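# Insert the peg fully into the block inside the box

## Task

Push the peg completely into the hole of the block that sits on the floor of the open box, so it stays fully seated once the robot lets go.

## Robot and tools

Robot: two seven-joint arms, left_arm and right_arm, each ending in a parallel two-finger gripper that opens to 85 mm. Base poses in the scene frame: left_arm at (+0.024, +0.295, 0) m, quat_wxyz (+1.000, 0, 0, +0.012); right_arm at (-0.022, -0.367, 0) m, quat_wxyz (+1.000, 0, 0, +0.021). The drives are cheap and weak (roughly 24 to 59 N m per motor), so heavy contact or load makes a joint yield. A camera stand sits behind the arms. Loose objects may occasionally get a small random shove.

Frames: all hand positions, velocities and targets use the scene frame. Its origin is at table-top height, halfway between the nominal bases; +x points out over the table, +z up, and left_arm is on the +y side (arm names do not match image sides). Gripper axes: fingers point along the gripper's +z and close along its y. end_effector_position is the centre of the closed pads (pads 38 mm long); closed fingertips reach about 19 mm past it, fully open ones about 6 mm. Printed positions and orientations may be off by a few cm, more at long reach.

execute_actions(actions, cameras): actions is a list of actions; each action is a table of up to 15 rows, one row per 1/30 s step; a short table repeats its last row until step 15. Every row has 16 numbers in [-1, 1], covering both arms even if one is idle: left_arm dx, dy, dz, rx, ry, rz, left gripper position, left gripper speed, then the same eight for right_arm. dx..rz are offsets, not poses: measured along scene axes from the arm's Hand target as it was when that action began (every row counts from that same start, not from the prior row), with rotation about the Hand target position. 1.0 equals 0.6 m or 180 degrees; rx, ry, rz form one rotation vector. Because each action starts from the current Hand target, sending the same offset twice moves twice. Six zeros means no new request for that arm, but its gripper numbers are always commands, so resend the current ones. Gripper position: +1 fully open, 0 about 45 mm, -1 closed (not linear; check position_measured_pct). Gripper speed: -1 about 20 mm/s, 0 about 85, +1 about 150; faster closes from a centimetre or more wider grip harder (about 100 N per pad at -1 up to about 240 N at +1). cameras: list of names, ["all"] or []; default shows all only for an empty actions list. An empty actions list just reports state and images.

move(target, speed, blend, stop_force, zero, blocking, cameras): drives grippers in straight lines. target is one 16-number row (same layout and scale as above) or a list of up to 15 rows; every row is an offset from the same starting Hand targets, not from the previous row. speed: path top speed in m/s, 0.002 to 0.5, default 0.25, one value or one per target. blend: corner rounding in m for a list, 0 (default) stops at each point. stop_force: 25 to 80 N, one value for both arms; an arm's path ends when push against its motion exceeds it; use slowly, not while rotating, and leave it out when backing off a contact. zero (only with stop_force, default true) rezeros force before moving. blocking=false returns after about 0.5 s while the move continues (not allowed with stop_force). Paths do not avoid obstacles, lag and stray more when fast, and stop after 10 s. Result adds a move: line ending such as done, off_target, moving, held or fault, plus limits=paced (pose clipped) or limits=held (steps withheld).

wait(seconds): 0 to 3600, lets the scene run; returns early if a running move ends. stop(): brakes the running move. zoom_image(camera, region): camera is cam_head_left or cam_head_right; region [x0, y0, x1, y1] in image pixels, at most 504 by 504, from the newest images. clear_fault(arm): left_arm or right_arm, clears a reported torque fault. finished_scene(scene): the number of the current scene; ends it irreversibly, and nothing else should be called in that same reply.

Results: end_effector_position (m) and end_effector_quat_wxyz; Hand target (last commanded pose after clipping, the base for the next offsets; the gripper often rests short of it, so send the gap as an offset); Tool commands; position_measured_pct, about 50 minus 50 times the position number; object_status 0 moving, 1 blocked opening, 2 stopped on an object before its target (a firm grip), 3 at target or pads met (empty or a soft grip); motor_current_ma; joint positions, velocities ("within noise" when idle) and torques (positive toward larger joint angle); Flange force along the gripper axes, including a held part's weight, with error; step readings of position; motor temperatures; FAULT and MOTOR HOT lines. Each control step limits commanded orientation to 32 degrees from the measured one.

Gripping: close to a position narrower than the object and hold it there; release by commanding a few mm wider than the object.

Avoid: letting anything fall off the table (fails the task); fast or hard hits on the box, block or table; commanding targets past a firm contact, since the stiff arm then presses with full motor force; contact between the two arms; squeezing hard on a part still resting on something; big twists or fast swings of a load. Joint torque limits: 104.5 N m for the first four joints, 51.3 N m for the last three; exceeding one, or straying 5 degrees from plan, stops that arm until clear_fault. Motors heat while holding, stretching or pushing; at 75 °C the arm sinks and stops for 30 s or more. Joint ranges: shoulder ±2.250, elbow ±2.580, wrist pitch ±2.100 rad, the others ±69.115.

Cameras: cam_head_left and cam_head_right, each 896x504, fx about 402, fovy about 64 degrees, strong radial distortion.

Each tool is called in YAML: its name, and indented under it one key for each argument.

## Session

execute_actions:
  actions: []

zoom_image:
  camera: "cam_head_left"
  region: [200, 250, 452, 502]

zoom_image:
  camera: "cam_head_left"
  region: [440, 250, 692, 502]

Scene clock: 0.00 s.
left_arm: end_effector_position=(+0.6242, +0.3511, +0.3254) position_measured_pct=0.0 object_status=3 motor_current_ma=0 end_effector_quat_wxyz=(-0.073, -0.309, +0.942, -0.109) | right_arm: end_effector_position=(+0.1824, -0.2523, +0.2183) position_measured_pct=0.0 object_status=3 motor_current_ma=0 end_effector_quat_wxyz=(+0.044, +0.618, +0.784, +0.018)
Joint positions: left_arm=[-0.225 0.915 -0.014 0.384 0.257 1.967 2.031] | right_arm=[-0.838 -0.122 0.133 2.279 0.121 0.937 -0.58]
Joint velocities: within noise
Joint torques (N m): no reading
Motor temperatures (°C): left_arm=[34 32 31 32 39 36 40] | right_arm=[32 32 28 33 39 35 38]
Flange force (N): no reading
Hand target: left_arm +0.6242, +0.3511, +0.3254; -0.073, -0.309, +0.942, -0.109 | right_arm +0.1824, -0.2523, +0.2183; +0.044, +0.618, +0.784, +0.018
Tool commands: left_gripper/position=+1.0 left_gripper/speed=+1.0 right_gripper/position=+1.0 right_gripper/speed=+1.0

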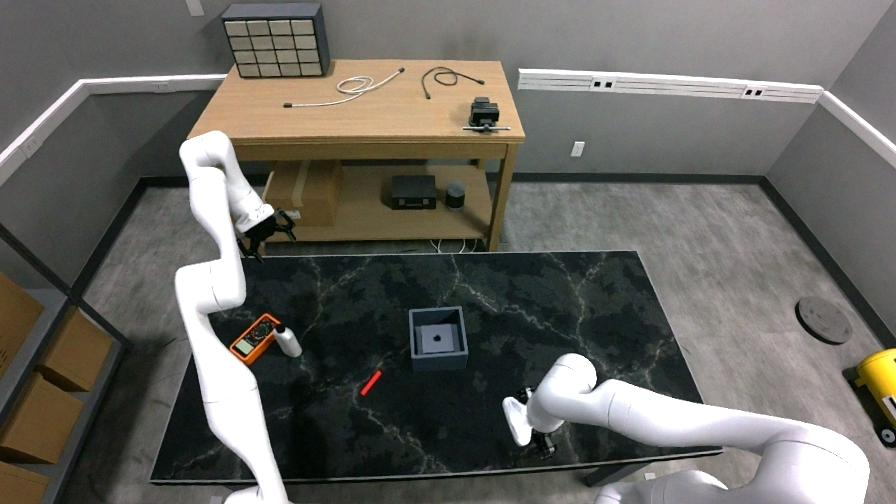

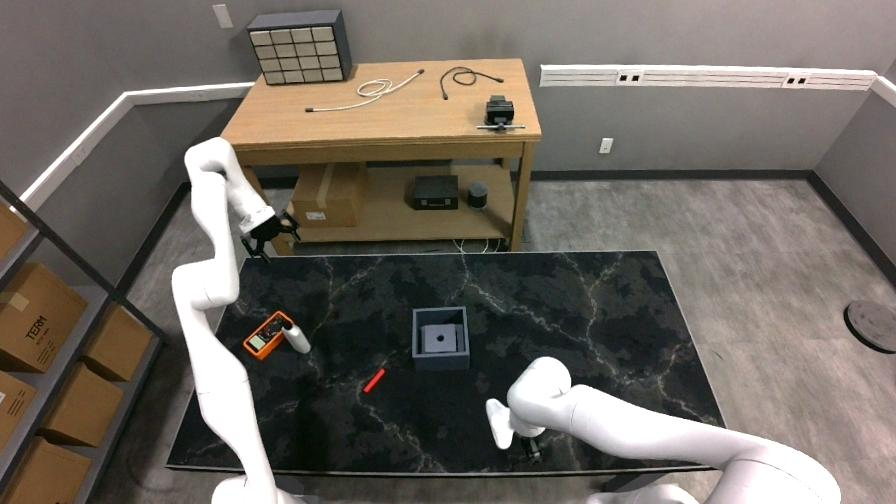

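Scaled by 2.000.

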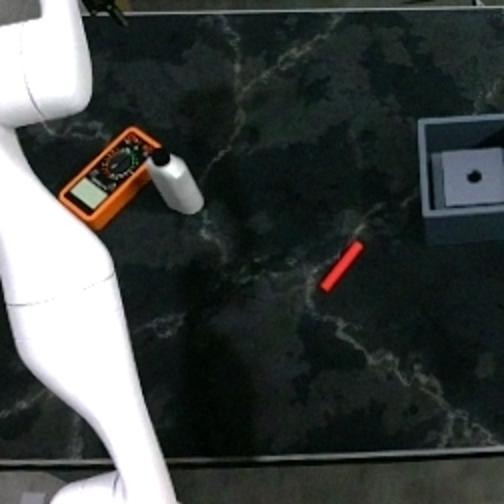

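Scaled by 2.000.

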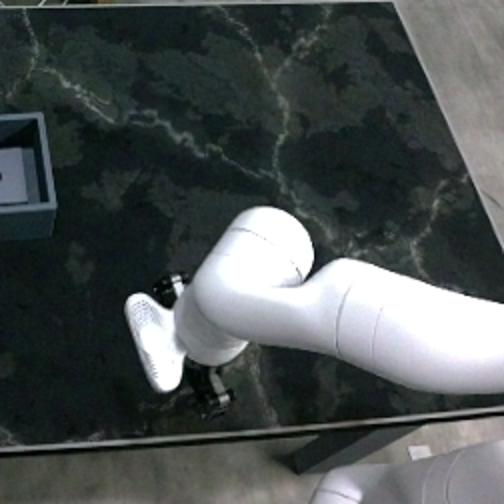

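zoom_image:
  camera: "cam_head_left"
  region: [350, 360, 390, 400]

zoom_image:
  camera: "cam_head_right"
  region: [355, 360, 395, 400]

zoom_image:
  camera: "cam_head_left"
  region: [405, 300, 475, 370]

zoom_image:
  camera: "cam_head_right"
  region: [405, 300, 475, 370]

Scaled by 12.600.

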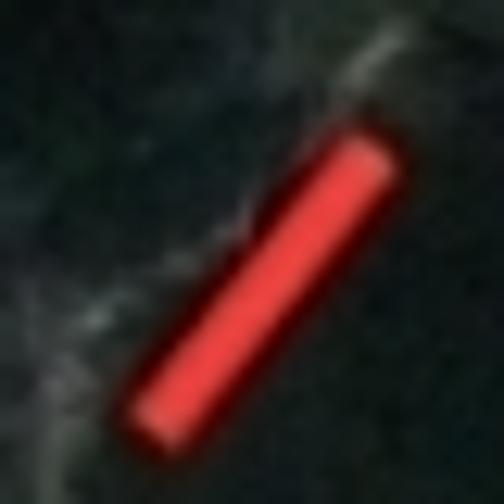

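Scaled by 12.600.

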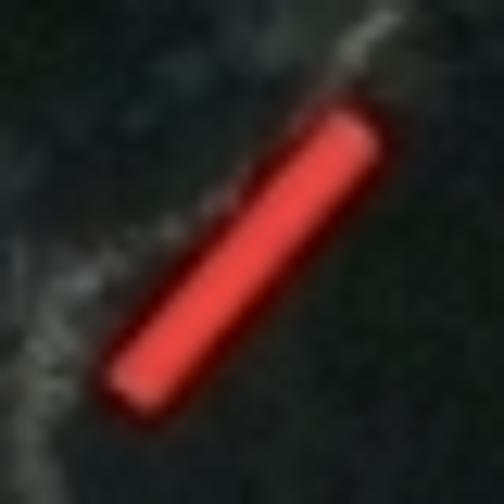

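Scaled by 7.200.

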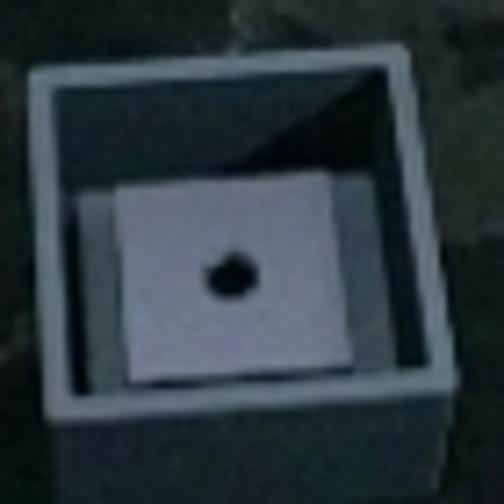

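Scaled by 7.200.

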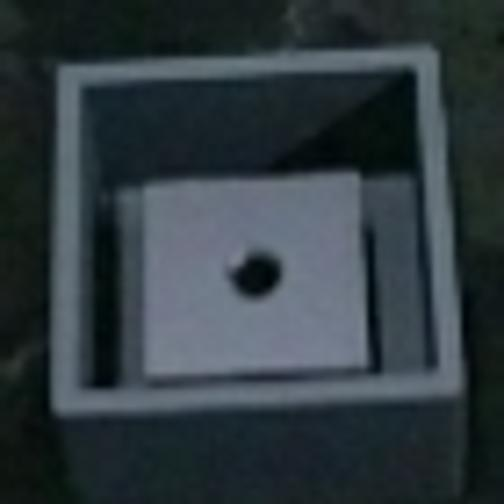

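move:
  target:
    - [-0.361,-0.4133,-0.34,0.0508,0.1380,-0.4023,0.12,1, 0,0,0,0,0,0,1,1]
    - [-0.361,-0.4133,-0.4673,0.0508,0.1380,-0.4023,0.12,1, 0,0,0,0,0,0,1,1]
  speed: 0.35
  blend: [0.03, 0]
  cameras: ["all"]

zoom_image:
  camera: "cam_head_left"
  region: [340, 320, 440, 420]

zoom_image:
  camera: "cam_head_right"
  region: [340, 320, 440, 420]

Scene clock: 158.90 s.
left_arm: end_effector_position=(+0.4075, +0.1032, +0.0451) position_measured_pct=43.7 object_status=3 motor_current_ma=0 end_effector_quat_wxyz=(-0.287, +0.283, +0.911, +0.089) | right_arm: end_effector_position=(+0.1824, -0.2523, +0.2183) position_measured_pct=0.0 object_status=3 motor_current_ma=0 end_effector_quat_wxyz=(+0.044, +0.618, +0.784, +0.018)
Joint positions: left_arm=[0.436 1.04 0.106 1.221 -0.154 1.497 1.523] | right_arm=[-0.838 -0.122 0.133 2.279 0.121 0.937 -0.58]
Joint torques (N m): left_arm=[-0.36 -23.58 1.68 -5.22 -0.48 1.91 0.23] | right_arm=[1.19 -4.31 -0.9 -8.47 0.77 0.13 -0.05]
Flange force (N): left_arm=[-2.8 -0.1 1.2] | right_arm=[-1.3 -2.7 1.4]
Hand target: left_arm +0.4075, +0.1032, +0.0450; -0.287, +0.283, +0.911, +0.089 | right_arm +0.1824, -0.2523, +0.2183; +0.044, +0.618, +0.784, +0.018
Off the commanded pose: left_arm 0.000 m, 0 deg | right_arm 0.000 m, 0 deg.
move: done

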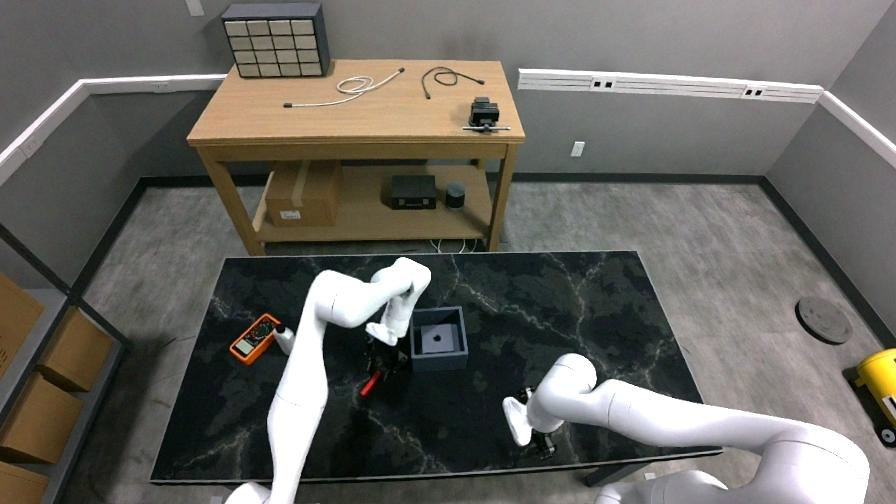

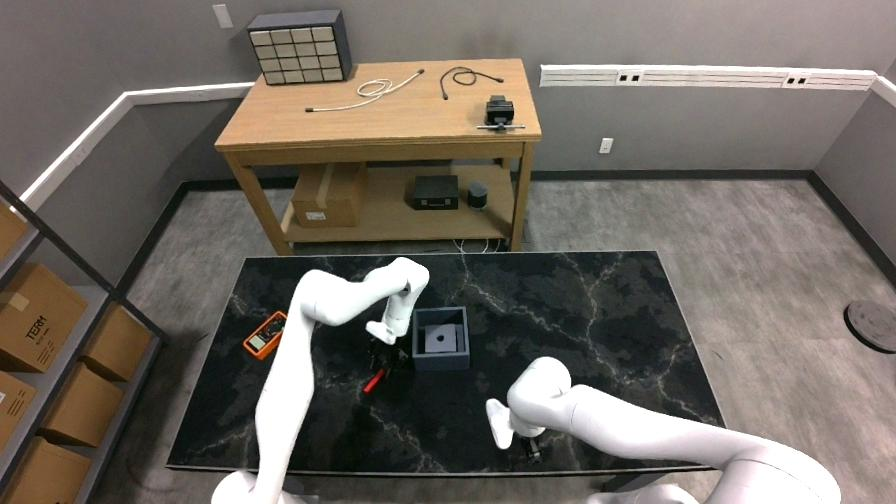

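Scaled by 5.040.

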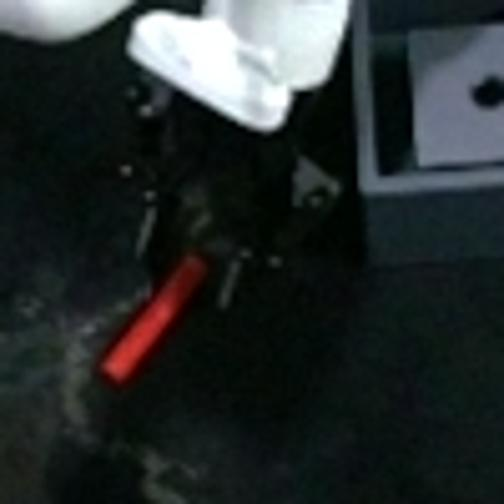

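Scaled by 5.040.

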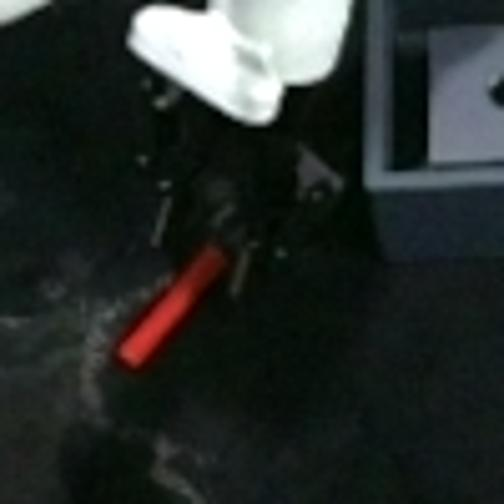

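move:
  target: [0.005,0.0075,-0.0667,0,0,0,0.12,1, 0,0,0,0,0,0,1,1]
  speed: 0.025
  stop_force: 25

move:
  target: [0,0,0.008,0,0,0,0.12,1, 0,0,0,0,0,0,1,1]
  speed: 0.03

move:
  target: [0,0,0,0,0,0,-1,-1, 0,0,0,0,0,0,1,1]
  speed: 0.05

move:
  target: [0,0,0.15,0,0,0,-1,-1, 0,0,0,0,0,0,1,1]
  speed: 0.15
  cameras: ["all"]

zoom_image:
  camera: "cam_head_left"
  region: [340, 310, 440, 410]

zoom_image:
  camera: "cam_head_right"
  region: [340, 310, 440, 410]

Scene clock: 184.40 s.
left_arm: end_effector_position=(+0.4098, +0.1061, +0.0186) position_measured_pct=43.7 object_status=3 motor_current_ma=0 end_effector_quat_wxyz=(-0.287, +0.283, +0.911, +0.089) | right_arm: end_effector_position=(+0.1824, -0.2523, +0.2183) position_measured_pct=0.0 object_status=3 motor_current_ma=0 end_effector_quat_wxyz=(+0.044, +0.618, +0.784, +0.018)
Joint positions: left_arm=[0.432 1.084 0.101 1.219 -0.159 1.453 1.521] | right_arm=[-0.838 -0.122 0.133 2.279 0.121 0.937 -0.58]
Joint torques (N m): left_arm=[-1.19 -7.47 0.63 0.74 -0.27 -1.83 0.19] | right_arm=[1.19 -4.31 -0.88 -8.44 0.76 0.11 -0.03]
Flange force (N): left_arm=[9.0 -0.5 -30.5] | right_arm=[-1.2 -2.7 1.3]
Hand target: left_arm +0.4098, +0.1061, +0.0186; -0.287, +0.283, +0.911, +0.089 (not the last commanded pose) | right_arm +0.1824, -0.2523, +0.2183; +0.044, +0.618, +0.784, +0.018
Off the commanded pose: left_arm 0.014 m, 0 deg | right_arm 0.000 m, 0 deg.
move: contact (left_arm)

Scene clock: 184.90 s.
left_arm: end_effector_position=(+0.4097, +0.1061, +0.0233) position_measured_pct=43.7 object_status=3 motor_current_ma=0 end_effector_quat_wxyz=(-0.287, +0.283, +0.911, +0.089) | right_arm: end_effector_position=(+0.1824, -0.2523, +0.2183) position_measured_pct=0.0 object_status=3 motor_current_ma=0 end_effector_quat_wxyz=(+0.044, +0.618, +0.784, +0.018)
Joint positions: left_arm=[0.432 1.077 0.102 1.22 -0.158 1.461 1.521] | right_arm=[-0.838 -0.122 0.133 2.279 0.121 0.937 -0.58]
Joint torques (N m): left_arm=[-0.39 -23.48 1.58 -5.01 -0.48 2.05 0.26] | right_arm=[1.19 -4.36 -0.84 -8.45 0.78 0.12 -0.04]
Flange force (N): left_arm=[-2.0 -0.1 1.6] | right_arm=[-1.1 -2.6 1.4]
Hand target: left_arm +0.4098, +0.1060, +0.0234; -0.287, +0.283, +0.911, +0.089 | right_arm +0.1824, -0.2523, +0.2183; +0.044, +0.618, +0.784, +0.018
Off the commanded pose: left_arm 0.000 m, 0 deg | right_arm 0.000 m, 0 deg.
move: done

Scene clock: 187.27 s.
left_arm: end_effector_position=(+0.4098, +0.1060, +0.0234) position_measured_pct=85.7 object_status=0 motor_current_ma=1000 end_effector_quat_wxyz=(-0.287, +0.283, +0.911, +0.089) | right_arm: end_effector_position=(+0.1824, -0.2523, +0.2183) position_measured_pct=0.0 object_status=3 motor_current_ma=0 end_effector_quat_wxyz=(+0.044, +0.618, +0.784, +0.018)
Joint positions: left_arm=[0.432 1.076 0.102 1.219 -0.158 1.461 1.521] | right_arm=[-0.838 -0.122 0.133 2.279 0.121 0.937 -0.58]
Joint torques (N m): left_arm=[-0.42 -16.9 1.46 -3.06 -0.22 0.04 0.23] | right_arm=[1.15 -4.36 -0.89 -8.43 0.77 0.12 -0.04]
Flange force (N): left_arm=[3.7 0.2 -11.6] | right_arm=[-1.3 -2.5 1.4]
Hand target: left_arm +0.4098, +0.1060, +0.0234; -0.287, +0.283, +0.911, +0.089 | right_arm +0.1824, -0.2523, +0.2183; +0.044, +0.618, +0.784, +0.018
Off the commanded pose: left_arm 0.000 m, 0 deg | right_arm 0.000 m, 0 deg.
move: done

Scene clock: 188.40 s.
left_arm: end_effector_position=(+0.4098, +0.1060, +0.1134) position_measured_pct=85.7 object_status=2 motor_current_ma=50 end_effector_quat_wxyz=(-0.287, +0.283, +0.911, +0.089) | right_arm: end_effector_position=(+0.1824, -0.2523, +0.2183) position_measured_pct=0.0 object_status=3 motor_current_ma=0 end_effector_quat_wxyz=(+0.044, +0.618, +0.784, +0.018)
Joint positions: left_arm=[0.427 0.94 0.111 1.192 -0.15 1.625 1.506] | right_arm=[-0.838 -0.122 0.133 2.279 0.121 0.937 -0.58]
Joint torques (N m): left_arm=[-0.37 -23.38 1.59 -5.99 -0.48 2.29 0.27] | right_arm=[1.21 -4.32 -0.89 -8.41 0.75 0.13 -0.05]
Flange force (N): left_arm=[-2.8 0.0 2.4] | right_arm=[-1.2 -2.6 1.3]
Hand target: left_arm +0.4098, +0.1060, +0.1134; -0.287, +0.283, +0.911, +0.089 | right_arm +0.1824, -0.2523, +0.2183; +0.044, +0.618, +0.784, +0.018
Off the commanded pose: left_arm 0.000 m, 0 deg | right_arm 0.000 m, 0 deg.
move: done

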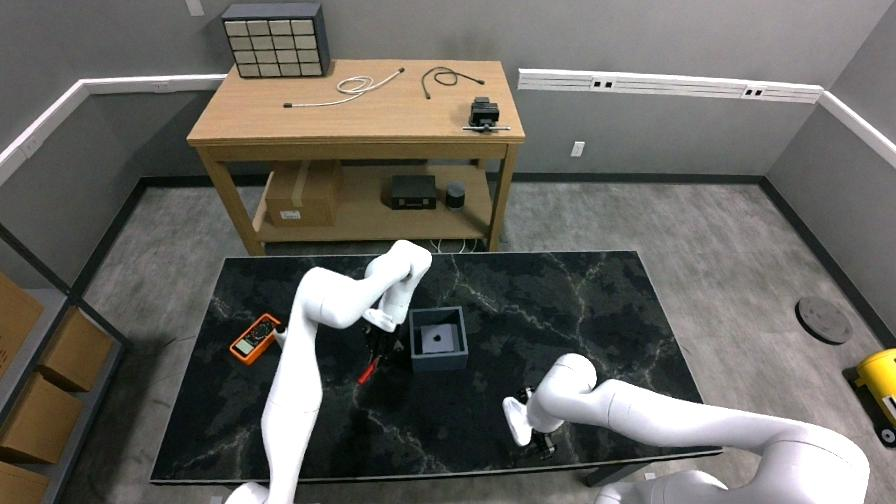

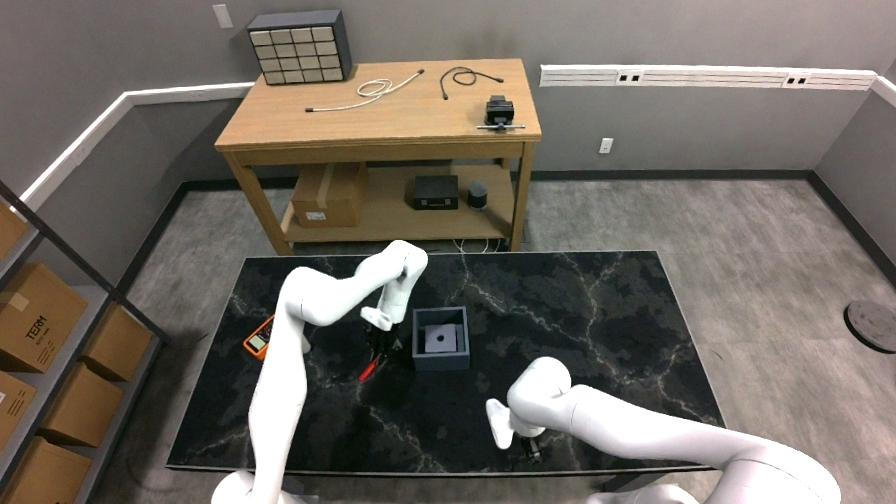

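Scaled by 5.040.

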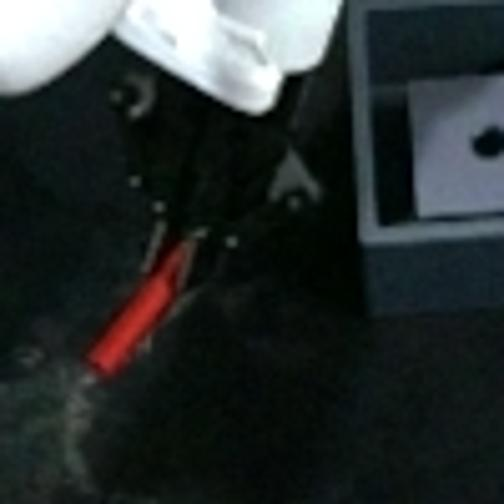

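Scaled by 5.040.

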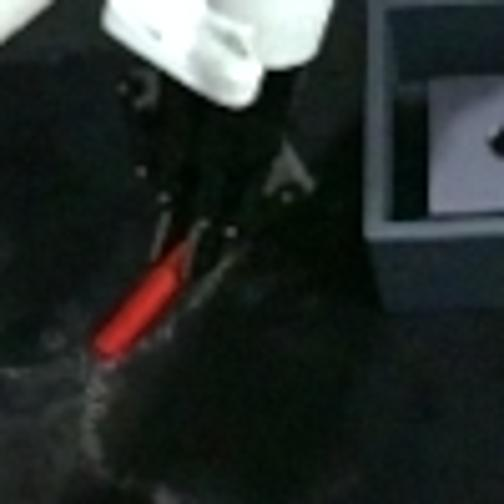

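move:
  target:
    - [0,0,0.19,0,0,0,-1,-1, 0,0,0,0,0,0,1,1]
    - [0.1342,-0.263,0.1693,-0.4570,-0.2404,-0.2404,-1,-1, 0,0,0,0,0,0,1,1]
  speed: 0.4
  blend: [0.05, 0]
  cameras: ["all"]

zoom_image:
  camera: "cam_head_left"
  region: [405, 295, 475, 365]

zoom_image:
  camera: "cam_head_right"
  region: [405, 295, 475, 365]

Scene clock: 209.23 s.
left_arm: end_effector_position=(+0.4903, -0.0517, +0.2150) position_measured_pct=85.7 object_status=2 motor_current_ma=50 end_effector_quat_wxyz=(+0.327, +0.627, +0.627, -0.327) | right_arm: end_effector_position=(+0.1824, -0.2523, +0.2183) position_measured_pct=0.0 object_status=3 motor_current_ma=0 end_effector_quat_wxyz=(+0.044, +0.618, +0.784, +0.018)
Joint positions: left_arm=[-0.355 0.831 0.873 1.739 0.59 0.616 -0.24] | right_arm=[-0.838 -0.122 0.133 2.279 0.121 0.937 -0.58]
Joint torques (N m): left_arm=[-0.44 -17.48 7.81 -5.99 0.89 0.75 0.35] | right_arm=[1.17 -4.34 -0.86 -8.44 0.77 0.12 -0.04]
Flange force (N): left_arm=[2.4 1.2 3.4] | right_arm=[-1.2 -2.6 1.3]
Hand target: left_arm +0.4903, -0.0517, +0.2150; +0.327, +0.627, +0.627, -0.327 | right_arm +0.1824, -0.2523, +0.2183; +0.044, +0.618, +0.784, +0.018
Off the commanded pose: left_arm 0.000 m, 0 deg | right_arm 0.000 m, 0 deg.
move: done

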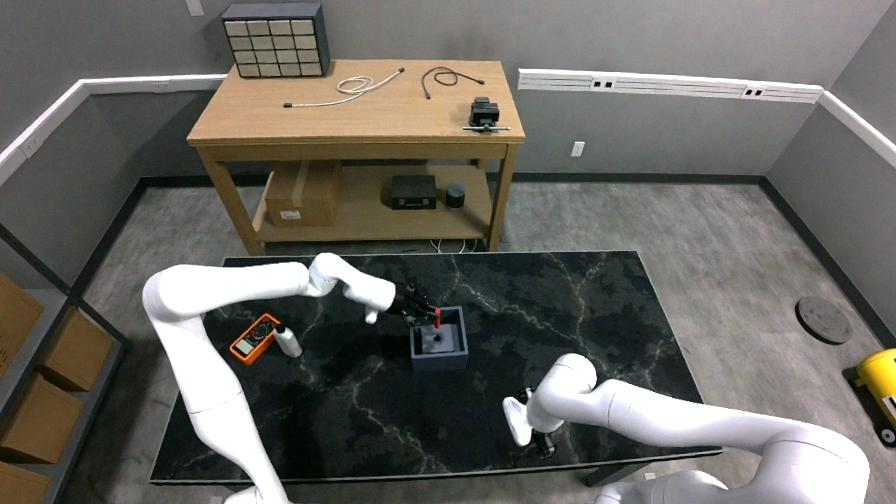

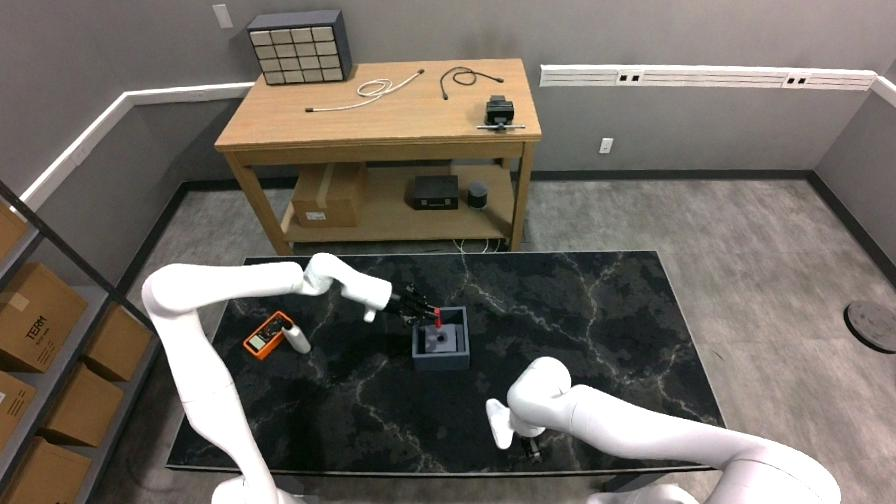

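Scaled by 7.200.

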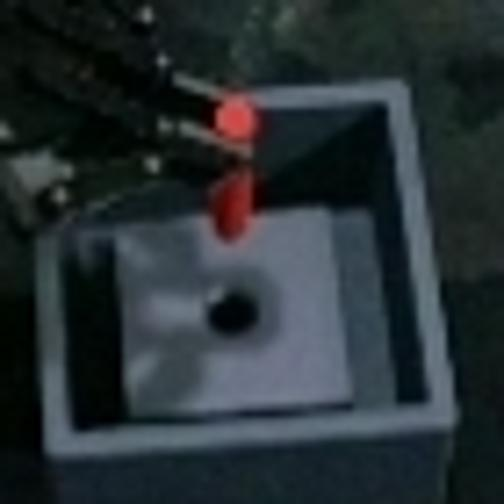

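Scaled by 7.200.

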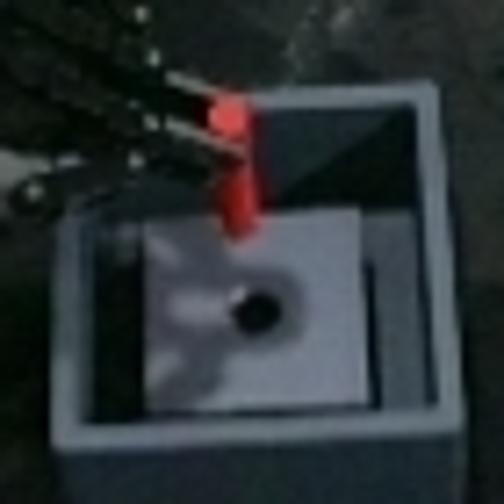

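move:
  target: [0.0092,0,-0.11,0,0,0,-1,-1, 0,0,0,0,0,0,1,1]
  speed: 0.15
  cameras: ["all"]

zoom_image:
  camera: "cam_head_left"
  region: [415, 315, 455, 355]

zoom_image:
  camera: "cam_head_right"
  region: [420, 315, 460, 355]

Scene clock: 227.23 s.
left_arm: end_effector_position=(+0.4959, -0.0517, +0.1490) position_measured_pct=85.7 object_status=2 motor_current_ma=50 end_effector_quat_wxyz=(+0.327, +0.627, +0.627, -0.327) | right_arm: end_effector_position=(+0.1824, -0.2523, +0.2183) position_measured_pct=0.0 object_status=3 motor_current_ma=0 end_effector_quat_wxyz=(+0.044, +0.618, +0.784, +0.018)
Joint positions: left_arm=[-0.341 0.978 0.856 1.758 0.578 0.507 -0.35] | right_arm=[-0.838 -0.122 0.133 2.279 0.121 0.937 -0.58]
Joint torques (N m): left_arm=[-0.37 -18.83 8.73 -4.51 0.7 1.27 0.16] | right_arm=[1.18 -4.32 -0.87 -8.41 0.75 0.12 -0.04]
Flange force (N): left_arm=[2.9 0.7 4.2] | right_arm=[-1.2 -2.6 1.2]
Hand target: left_arm +0.4959, -0.0517, +0.1490; +0.327, +0.627, +0.627, -0.327 | right_arm +0.1824, -0.2523, +0.2183; +0.044, +0.618, +0.784, +0.018
Off the commanded pose: left_arm 0.000 m, 0 deg | right_arm 0.000 m, 0 deg.
move: done

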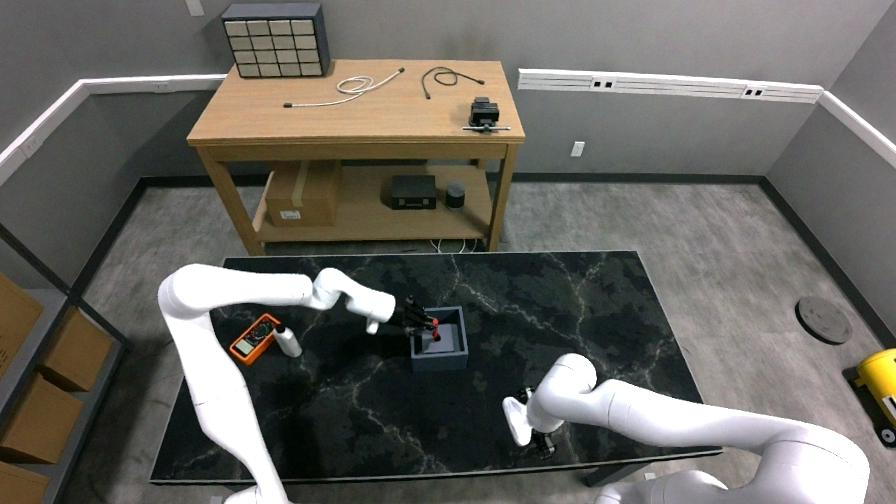

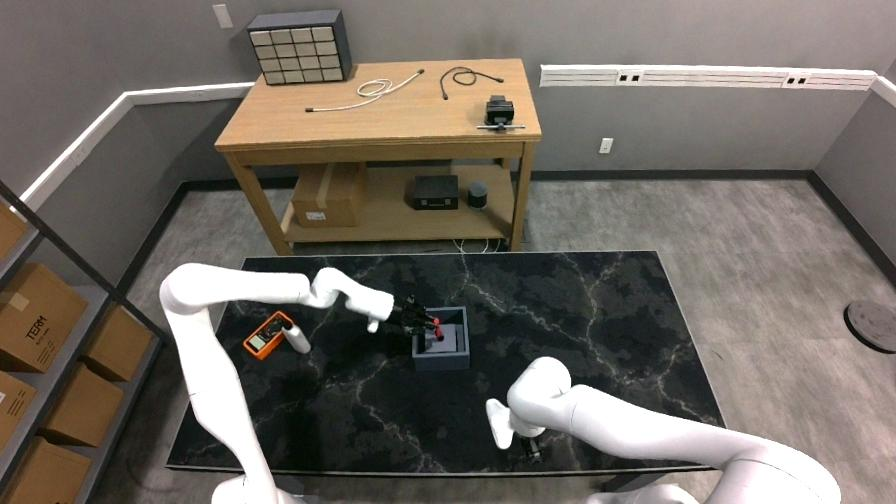

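Scaled by 12.600.

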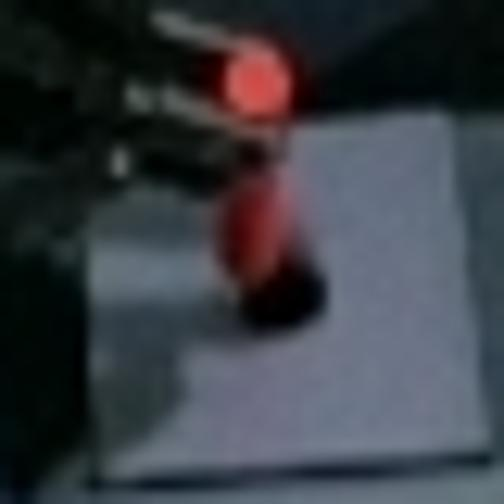

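Scaled by 12.600.

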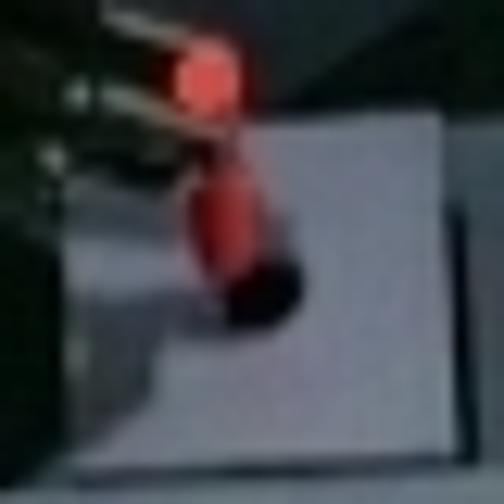

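move:
  target: [0,-0.0117,0,0,0,0,-1,-1, 0,0,0,0,0,0,1,1]
  speed: 0.1

move:
  target: [0,0,-0.0817,0,0,0,-1,-1, 0,0,0,0,0,0,1,1]
  speed: 0.04
  stop_force: 25
  cameras: ["all"]

zoom_image:
  camera: "cam_head_left"
  region: [405, 305, 465, 365]

zoom_image:
  camera: "cam_head_right"
  region: [410, 305, 470, 365]

Scene clock: 265.00 s.
left_arm: end_effector_position=(+0.4959, -0.0587, +0.1490) position_measured_pct=85.7 object_status=2 motor_current_ma=50 end_effector_quat_wxyz=(+0.327, +0.627, +0.627, -0.327) | right_arm: end_effector_position=(+0.1824, -0.2523, +0.2183) position_measured_pct=0.0 object_status=3 motor_current_ma=0 end_effector_quat_wxyz=(+0.044, +0.618, +0.784, +0.018)
Joint positions: left_arm=[-0.325 0.98 0.856 1.752 0.582 0.499 -0.345] | right_arm=[-0.838 -0.122 0.133 2.279 0.121 0.937 -0.58]
Joint torques (N m): left_arm=[-0.56 -18.57 8.78 -4.43 0.66 1.03 0.24] | right_arm=[1.16 -4.34 -0.9 -8.41 0.77 0.12 -0.06]
Flange force (N): left_arm=[2.0 1.8 3.6] | right_arm=[-1.3 -2.4 1.3]
Hand target: left_arm +0.4959, -0.0588, +0.1490; +0.327, +0.627, +0.627, -0.327 | right_arm +0.1824, -0.2523, +0.2183; +0.044, +0.618, +0.784, +0.018
Off the commanded pose: left_arm 0.000 m, 0 deg | right_arm 0.000 m, 0 deg.
move: done

Scene clock: 267.17 s.
left_arm: end_effector_position=(+0.4959, -0.0588, +0.1000) position_measured_pct=85.7 object_status=2 motor_current_ma=50 end_effector_quat_wxyz=(+0.327, +0.627, +0.627, -0.327) | right_arm: end_effector_position=(+0.1824, -0.2523, +0.2183) position_measured_pct=0.0 object_status=3 motor_current_ma=0 end_effector_quat_wxyz=(+0.044, +0.618, +0.784, +0.018)
Joint positions: left_arm=[-0.322 1.095 0.852 1.759 0.568 0.421 -0.423] | right_arm=[-0.838 -0.122 0.133 2.279 0.121 0.937 -0.58]
Joint torques (N m): left_arm=[-1.17 -19.34 8.73 -4.56 0.5 0.49 0.22] | right_arm=[1.15 -4.28 -0.87 -8.43 0.76 0.13 -0.06]
Flange force (N): left_arm=[1.9 -1.3 2.9] | right_arm=[-1.4 -2.7 1.2]
Hand target: left_arm +0.4959, -0.0588, +0.1000; +0.327, +0.627, +0.627, -0.327 | right_arm +0.1824, -0.2523, +0.2183; +0.044, +0.618, +0.784, +0.018
Off the commanded pose: left_arm 0.000 m, 0 deg | right_arm 0.000 m, 0 deg.
move: done

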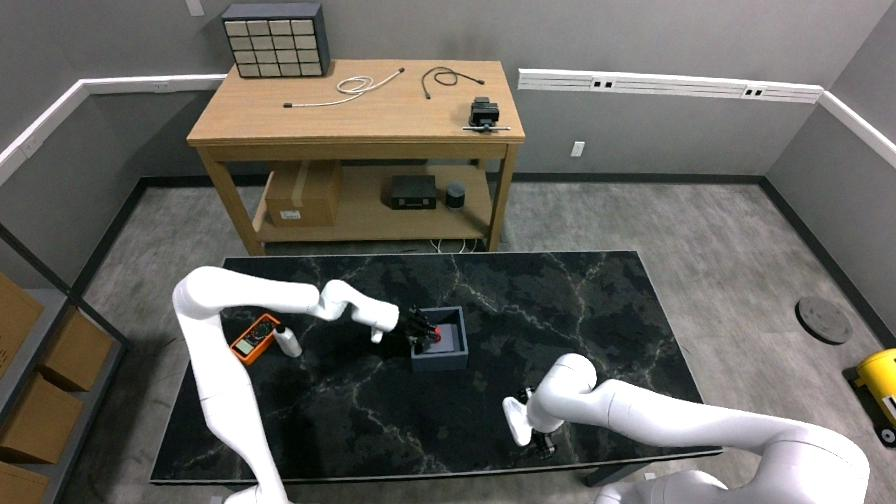

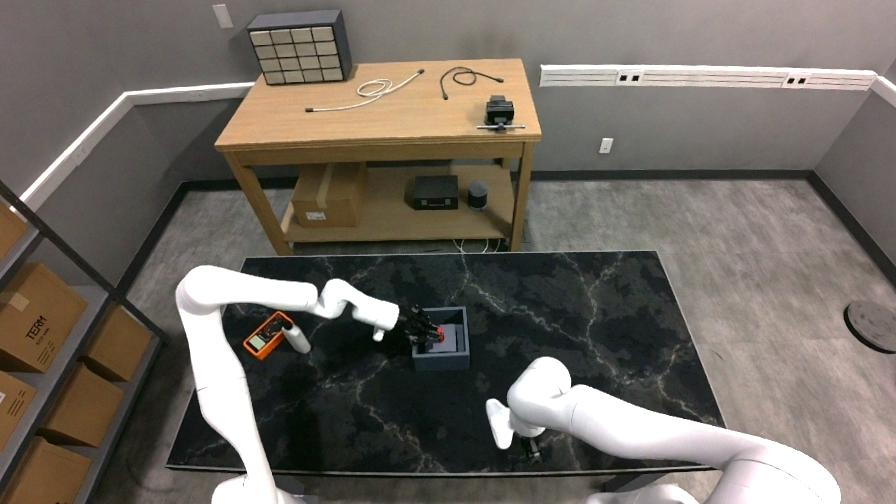

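Scaled by 8.400.

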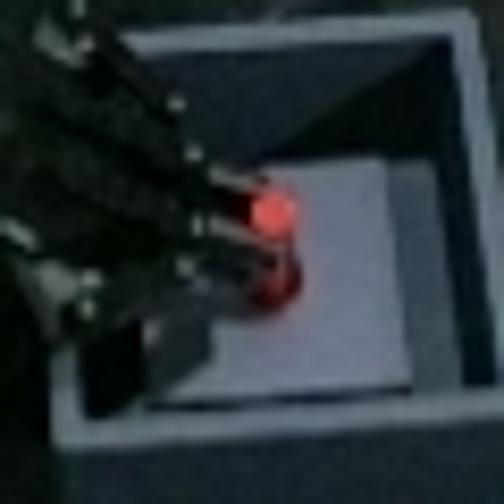

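Scaled by 8.400.

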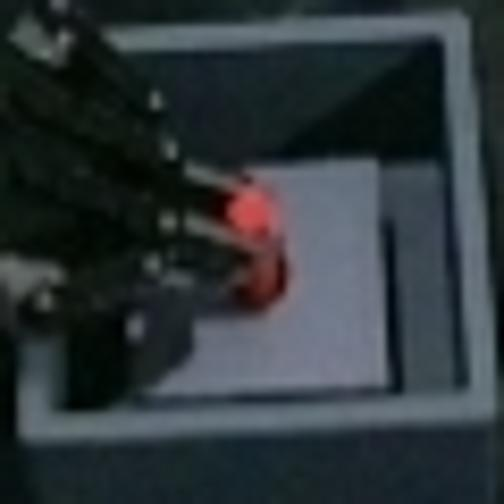

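move:
  target: [0,0,-0.0333,0,0,0,-1,-1, 0,0,0,0,0,0,1,1]
  speed: 0.025
  stop_force: 25

move:
  target: [0,0,0.002,0,0,0,-1,-1, 0,0,0,0,0,0,1,1]
  speed: 0.02

move:
  target: [0,0,0,0,0,0,-0.3,-0.3, 0,0,0,0,0,0,1,1]
  speed: 0.05

move:
  target: [0,0.18,0.14,0,0,0,-0.3,-0.3, 0,0,0,0,0,0,1,1]
  speed: 0.15
  cameras: ["all"]

zoom_image:
  camera: "cam_head_left"
  region: [405, 300, 475, 370]

zoom_image:
  camera: "cam_head_right"
  region: [405, 300, 475, 370]

Scene clock: 283.37 s.
left_arm: end_effector_position=(+0.4960, -0.0588, +0.0816) position_measured_pct=85.7 object_status=2 motor_current_ma=50 end_effector_quat_wxyz=(+0.327, +0.627, +0.627, -0.327) | right_arm: end_effector_position=(+0.1824, -0.2523, +0.2183) position_measured_pct=0.0 object_status=3 motor_current_ma=0 end_effector_quat_wxyz=(+0.044, +0.618, +0.784, +0.018)
Joint positions: left_arm=[-0.322 1.14 0.85 1.757 0.56 0.395 -0.451] | right_arm=[-0.838 -0.122 0.133 2.279 0.121 0.937 -0.58]
Joint torques (N m): left_arm=[4.23 -8.84 0.31 1.21 -1.29 -1.03 0.41] | right_arm=[1.16 -4.34 -0.89 -8.43 0.76 0.12 -0.03]
Flange force (N): left_arm=[-16.1 1.5 -21.5] | right_arm=[-1.2 -2.6 1.3]
Hand target: left_arm +0.4960, -0.0588, +0.0816; +0.327, +0.627, +0.627, -0.327 (not the last commanded pose) | right_arm +0.1824, -0.2523, +0.2183; +0.044, +0.618, +0.784, +0.018
Off the commanded pose: left_arm 0.002 m, 0 deg | right_arm 0.000 m, 0 deg.
move: contact (left_arm)

Scene clock: 283.87 s.
left_arm: end_effector_position=(+0.4960, -0.0588, +0.0828) position_measured_pct=85.7 object_status=2 motor_current_ma=50 end_effector_quat_wxyz=(+0.327, +0.627, +0.627, -0.327) | right_arm: end_effector_position=(+0.1824, -0.2523, +0.2183) position_measured_pct=0.0 object_status=3 motor_current_ma=0 end_effector_quat_wxyz=(+0.044, +0.618, +0.784, +0.018)
Joint positions: left_arm=[-0.322 1.137 0.85 1.757 0.561 0.397 -0.449] | right_arm=[-0.838 -0.122 0.133 2.279 0.121 0.937 -0.58]
Joint torques (N m): left_arm=[2.61 -11.21 1.59 0.42 -1.11 -0.61 0.28] | right_arm=[1.17 -4.33 -0.89 -8.41 0.76 0.12 -0.05]
Flange force (N): left_arm=[-13.1 1.6 -14.9] | right_arm=[-1.3 -2.5 1.3]
Hand target: left_arm +0.4960, -0.0587, +0.0828; +0.327, +0.627, +0.627, -0.327 | right_arm +0.1824, -0.2523, +0.2183; +0.044, +0.618, +0.784, +0.018
Off the commanded pose: left_arm 0.000 m, 0 deg | right_arm 0.000 m, 0 deg.
move: done

Scene clock: 284.43 s.
left_arm: end_effector_position=(+0.4959, -0.0588, +0.0828) position_measured_pct=64.9 object_status=0 motor_current_ma=0 end_effector_quat_wxyz=(+0.327, +0.627, +0.627, -0.327) | right_arm: end_effector_position=(+0.1824, -0.2523, +0.2183) position_measured_pct=0.0 object_status=3 motor_current_ma=0 end_effector_quat_wxyz=(+0.044, +0.618, +0.784, +0.018)
Joint positions: left_arm=[-0.322 1.137 0.85 1.757 0.561 0.397 -0.449] | right_arm=[-0.838 -0.122 0.133 2.279 0.121 0.937 -0.58]
Joint torques (N m): left_arm=[-0.94 -18.47 8.01 -2.28 0.14 1.18 0.21] | right_arm=[1.18 -4.32 -0.87 -8.44 0.77 0.12 -0.06]
Flange force (N): left_arm=[-0.5 1.7 3.3] | right_arm=[-1.3 -2.6 1.3]
Hand target: left_arm +0.4960, -0.0588, +0.0828; +0.327, +0.627, +0.627, -0.327 | right_arm +0.1824, -0.2523, +0.2183; +0.044, +0.618, +0.784, +0.018
Off the commanded pose: left_arm 0.000 m, 0 deg | right_arm 0.000 m, 0 deg.
move: done

Scene clock: 285.93 s.
left_arm: end_effector_position=(+0.4960, +0.0492, +0.1668) position_measured_pct=64.9 object_status=3 motor_current_ma=0 end_effector_quat_wxyz=(+0.327, +0.627, +0.627, -0.327) | right_arm: end_effector_position=(+0.1824, -0.2523, +0.2183) position_measured_pct=0.0 object_status=3 motor_current_ma=0 end_effector_quat_wxyz=(+0.044, +0.618, +0.784, +0.018)
Joint positions: left_arm=[-0.557 0.922 0.849 1.782 0.515 0.692 -0.393] | right_arm=[-0.838 -0.122 0.133 2.279 0.121 0.937 -0.58]
Joint torques (N m): left_arm=[-0.36 -17.38 8.18 -4.25 0.97 1.1 0.26] | right_arm=[1.16 -4.35 -0.9 -8.39 0.77 0.13 -0.06]
Flange force (N): left_arm=[2.4 1.9 2.8] | right_arm=[-1.3 -2.4 1.3]
Hand target: left_arm +0.4960, +0.0492, +0.1668; +0.327, +0.627, +0.627, -0.327 | right_arm +0.1824, -0.2523, +0.2183; +0.044, +0.618, +0.784, +0.018
Off the commanded pose: left_arm 0.000 m, 0 deg | right_arm 0.000 m, 0 deg.
move: done

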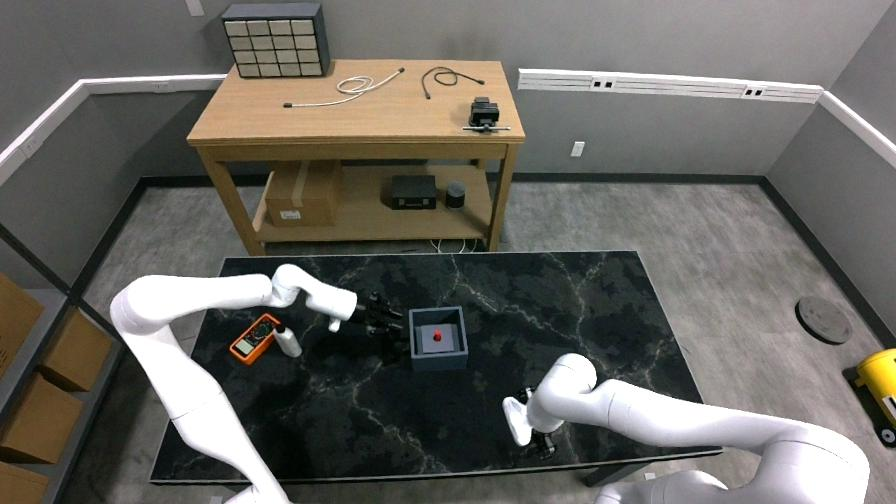

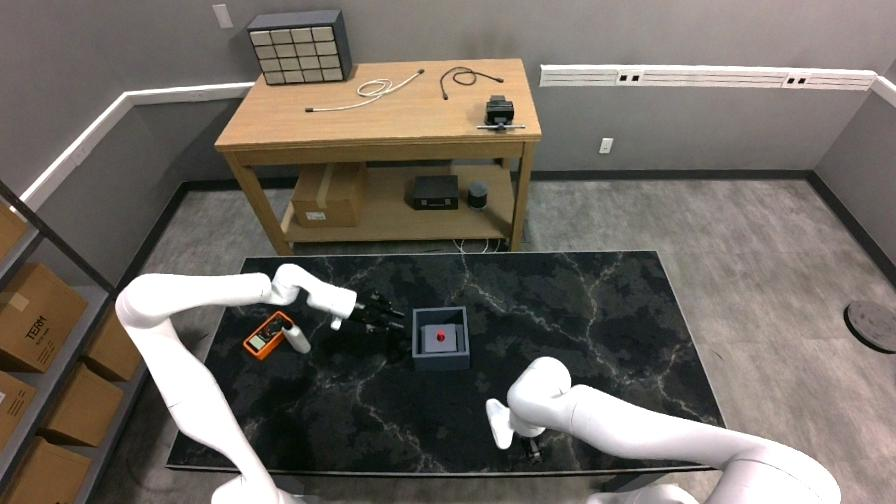

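Scaled by 7.200.

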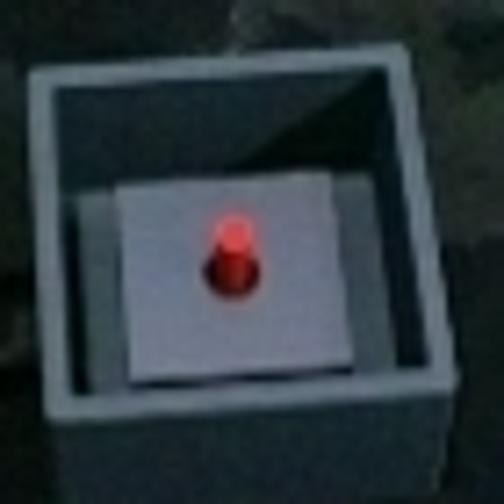

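Scaled by 7.200.

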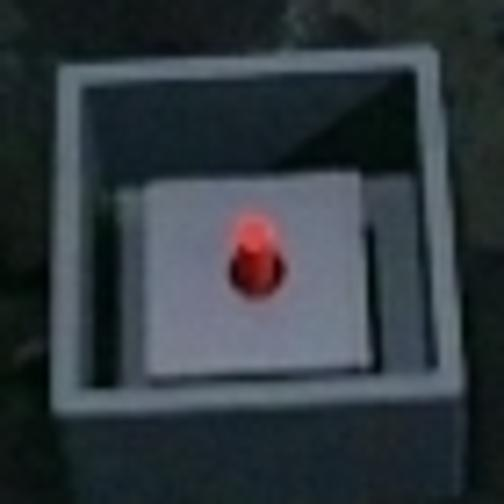

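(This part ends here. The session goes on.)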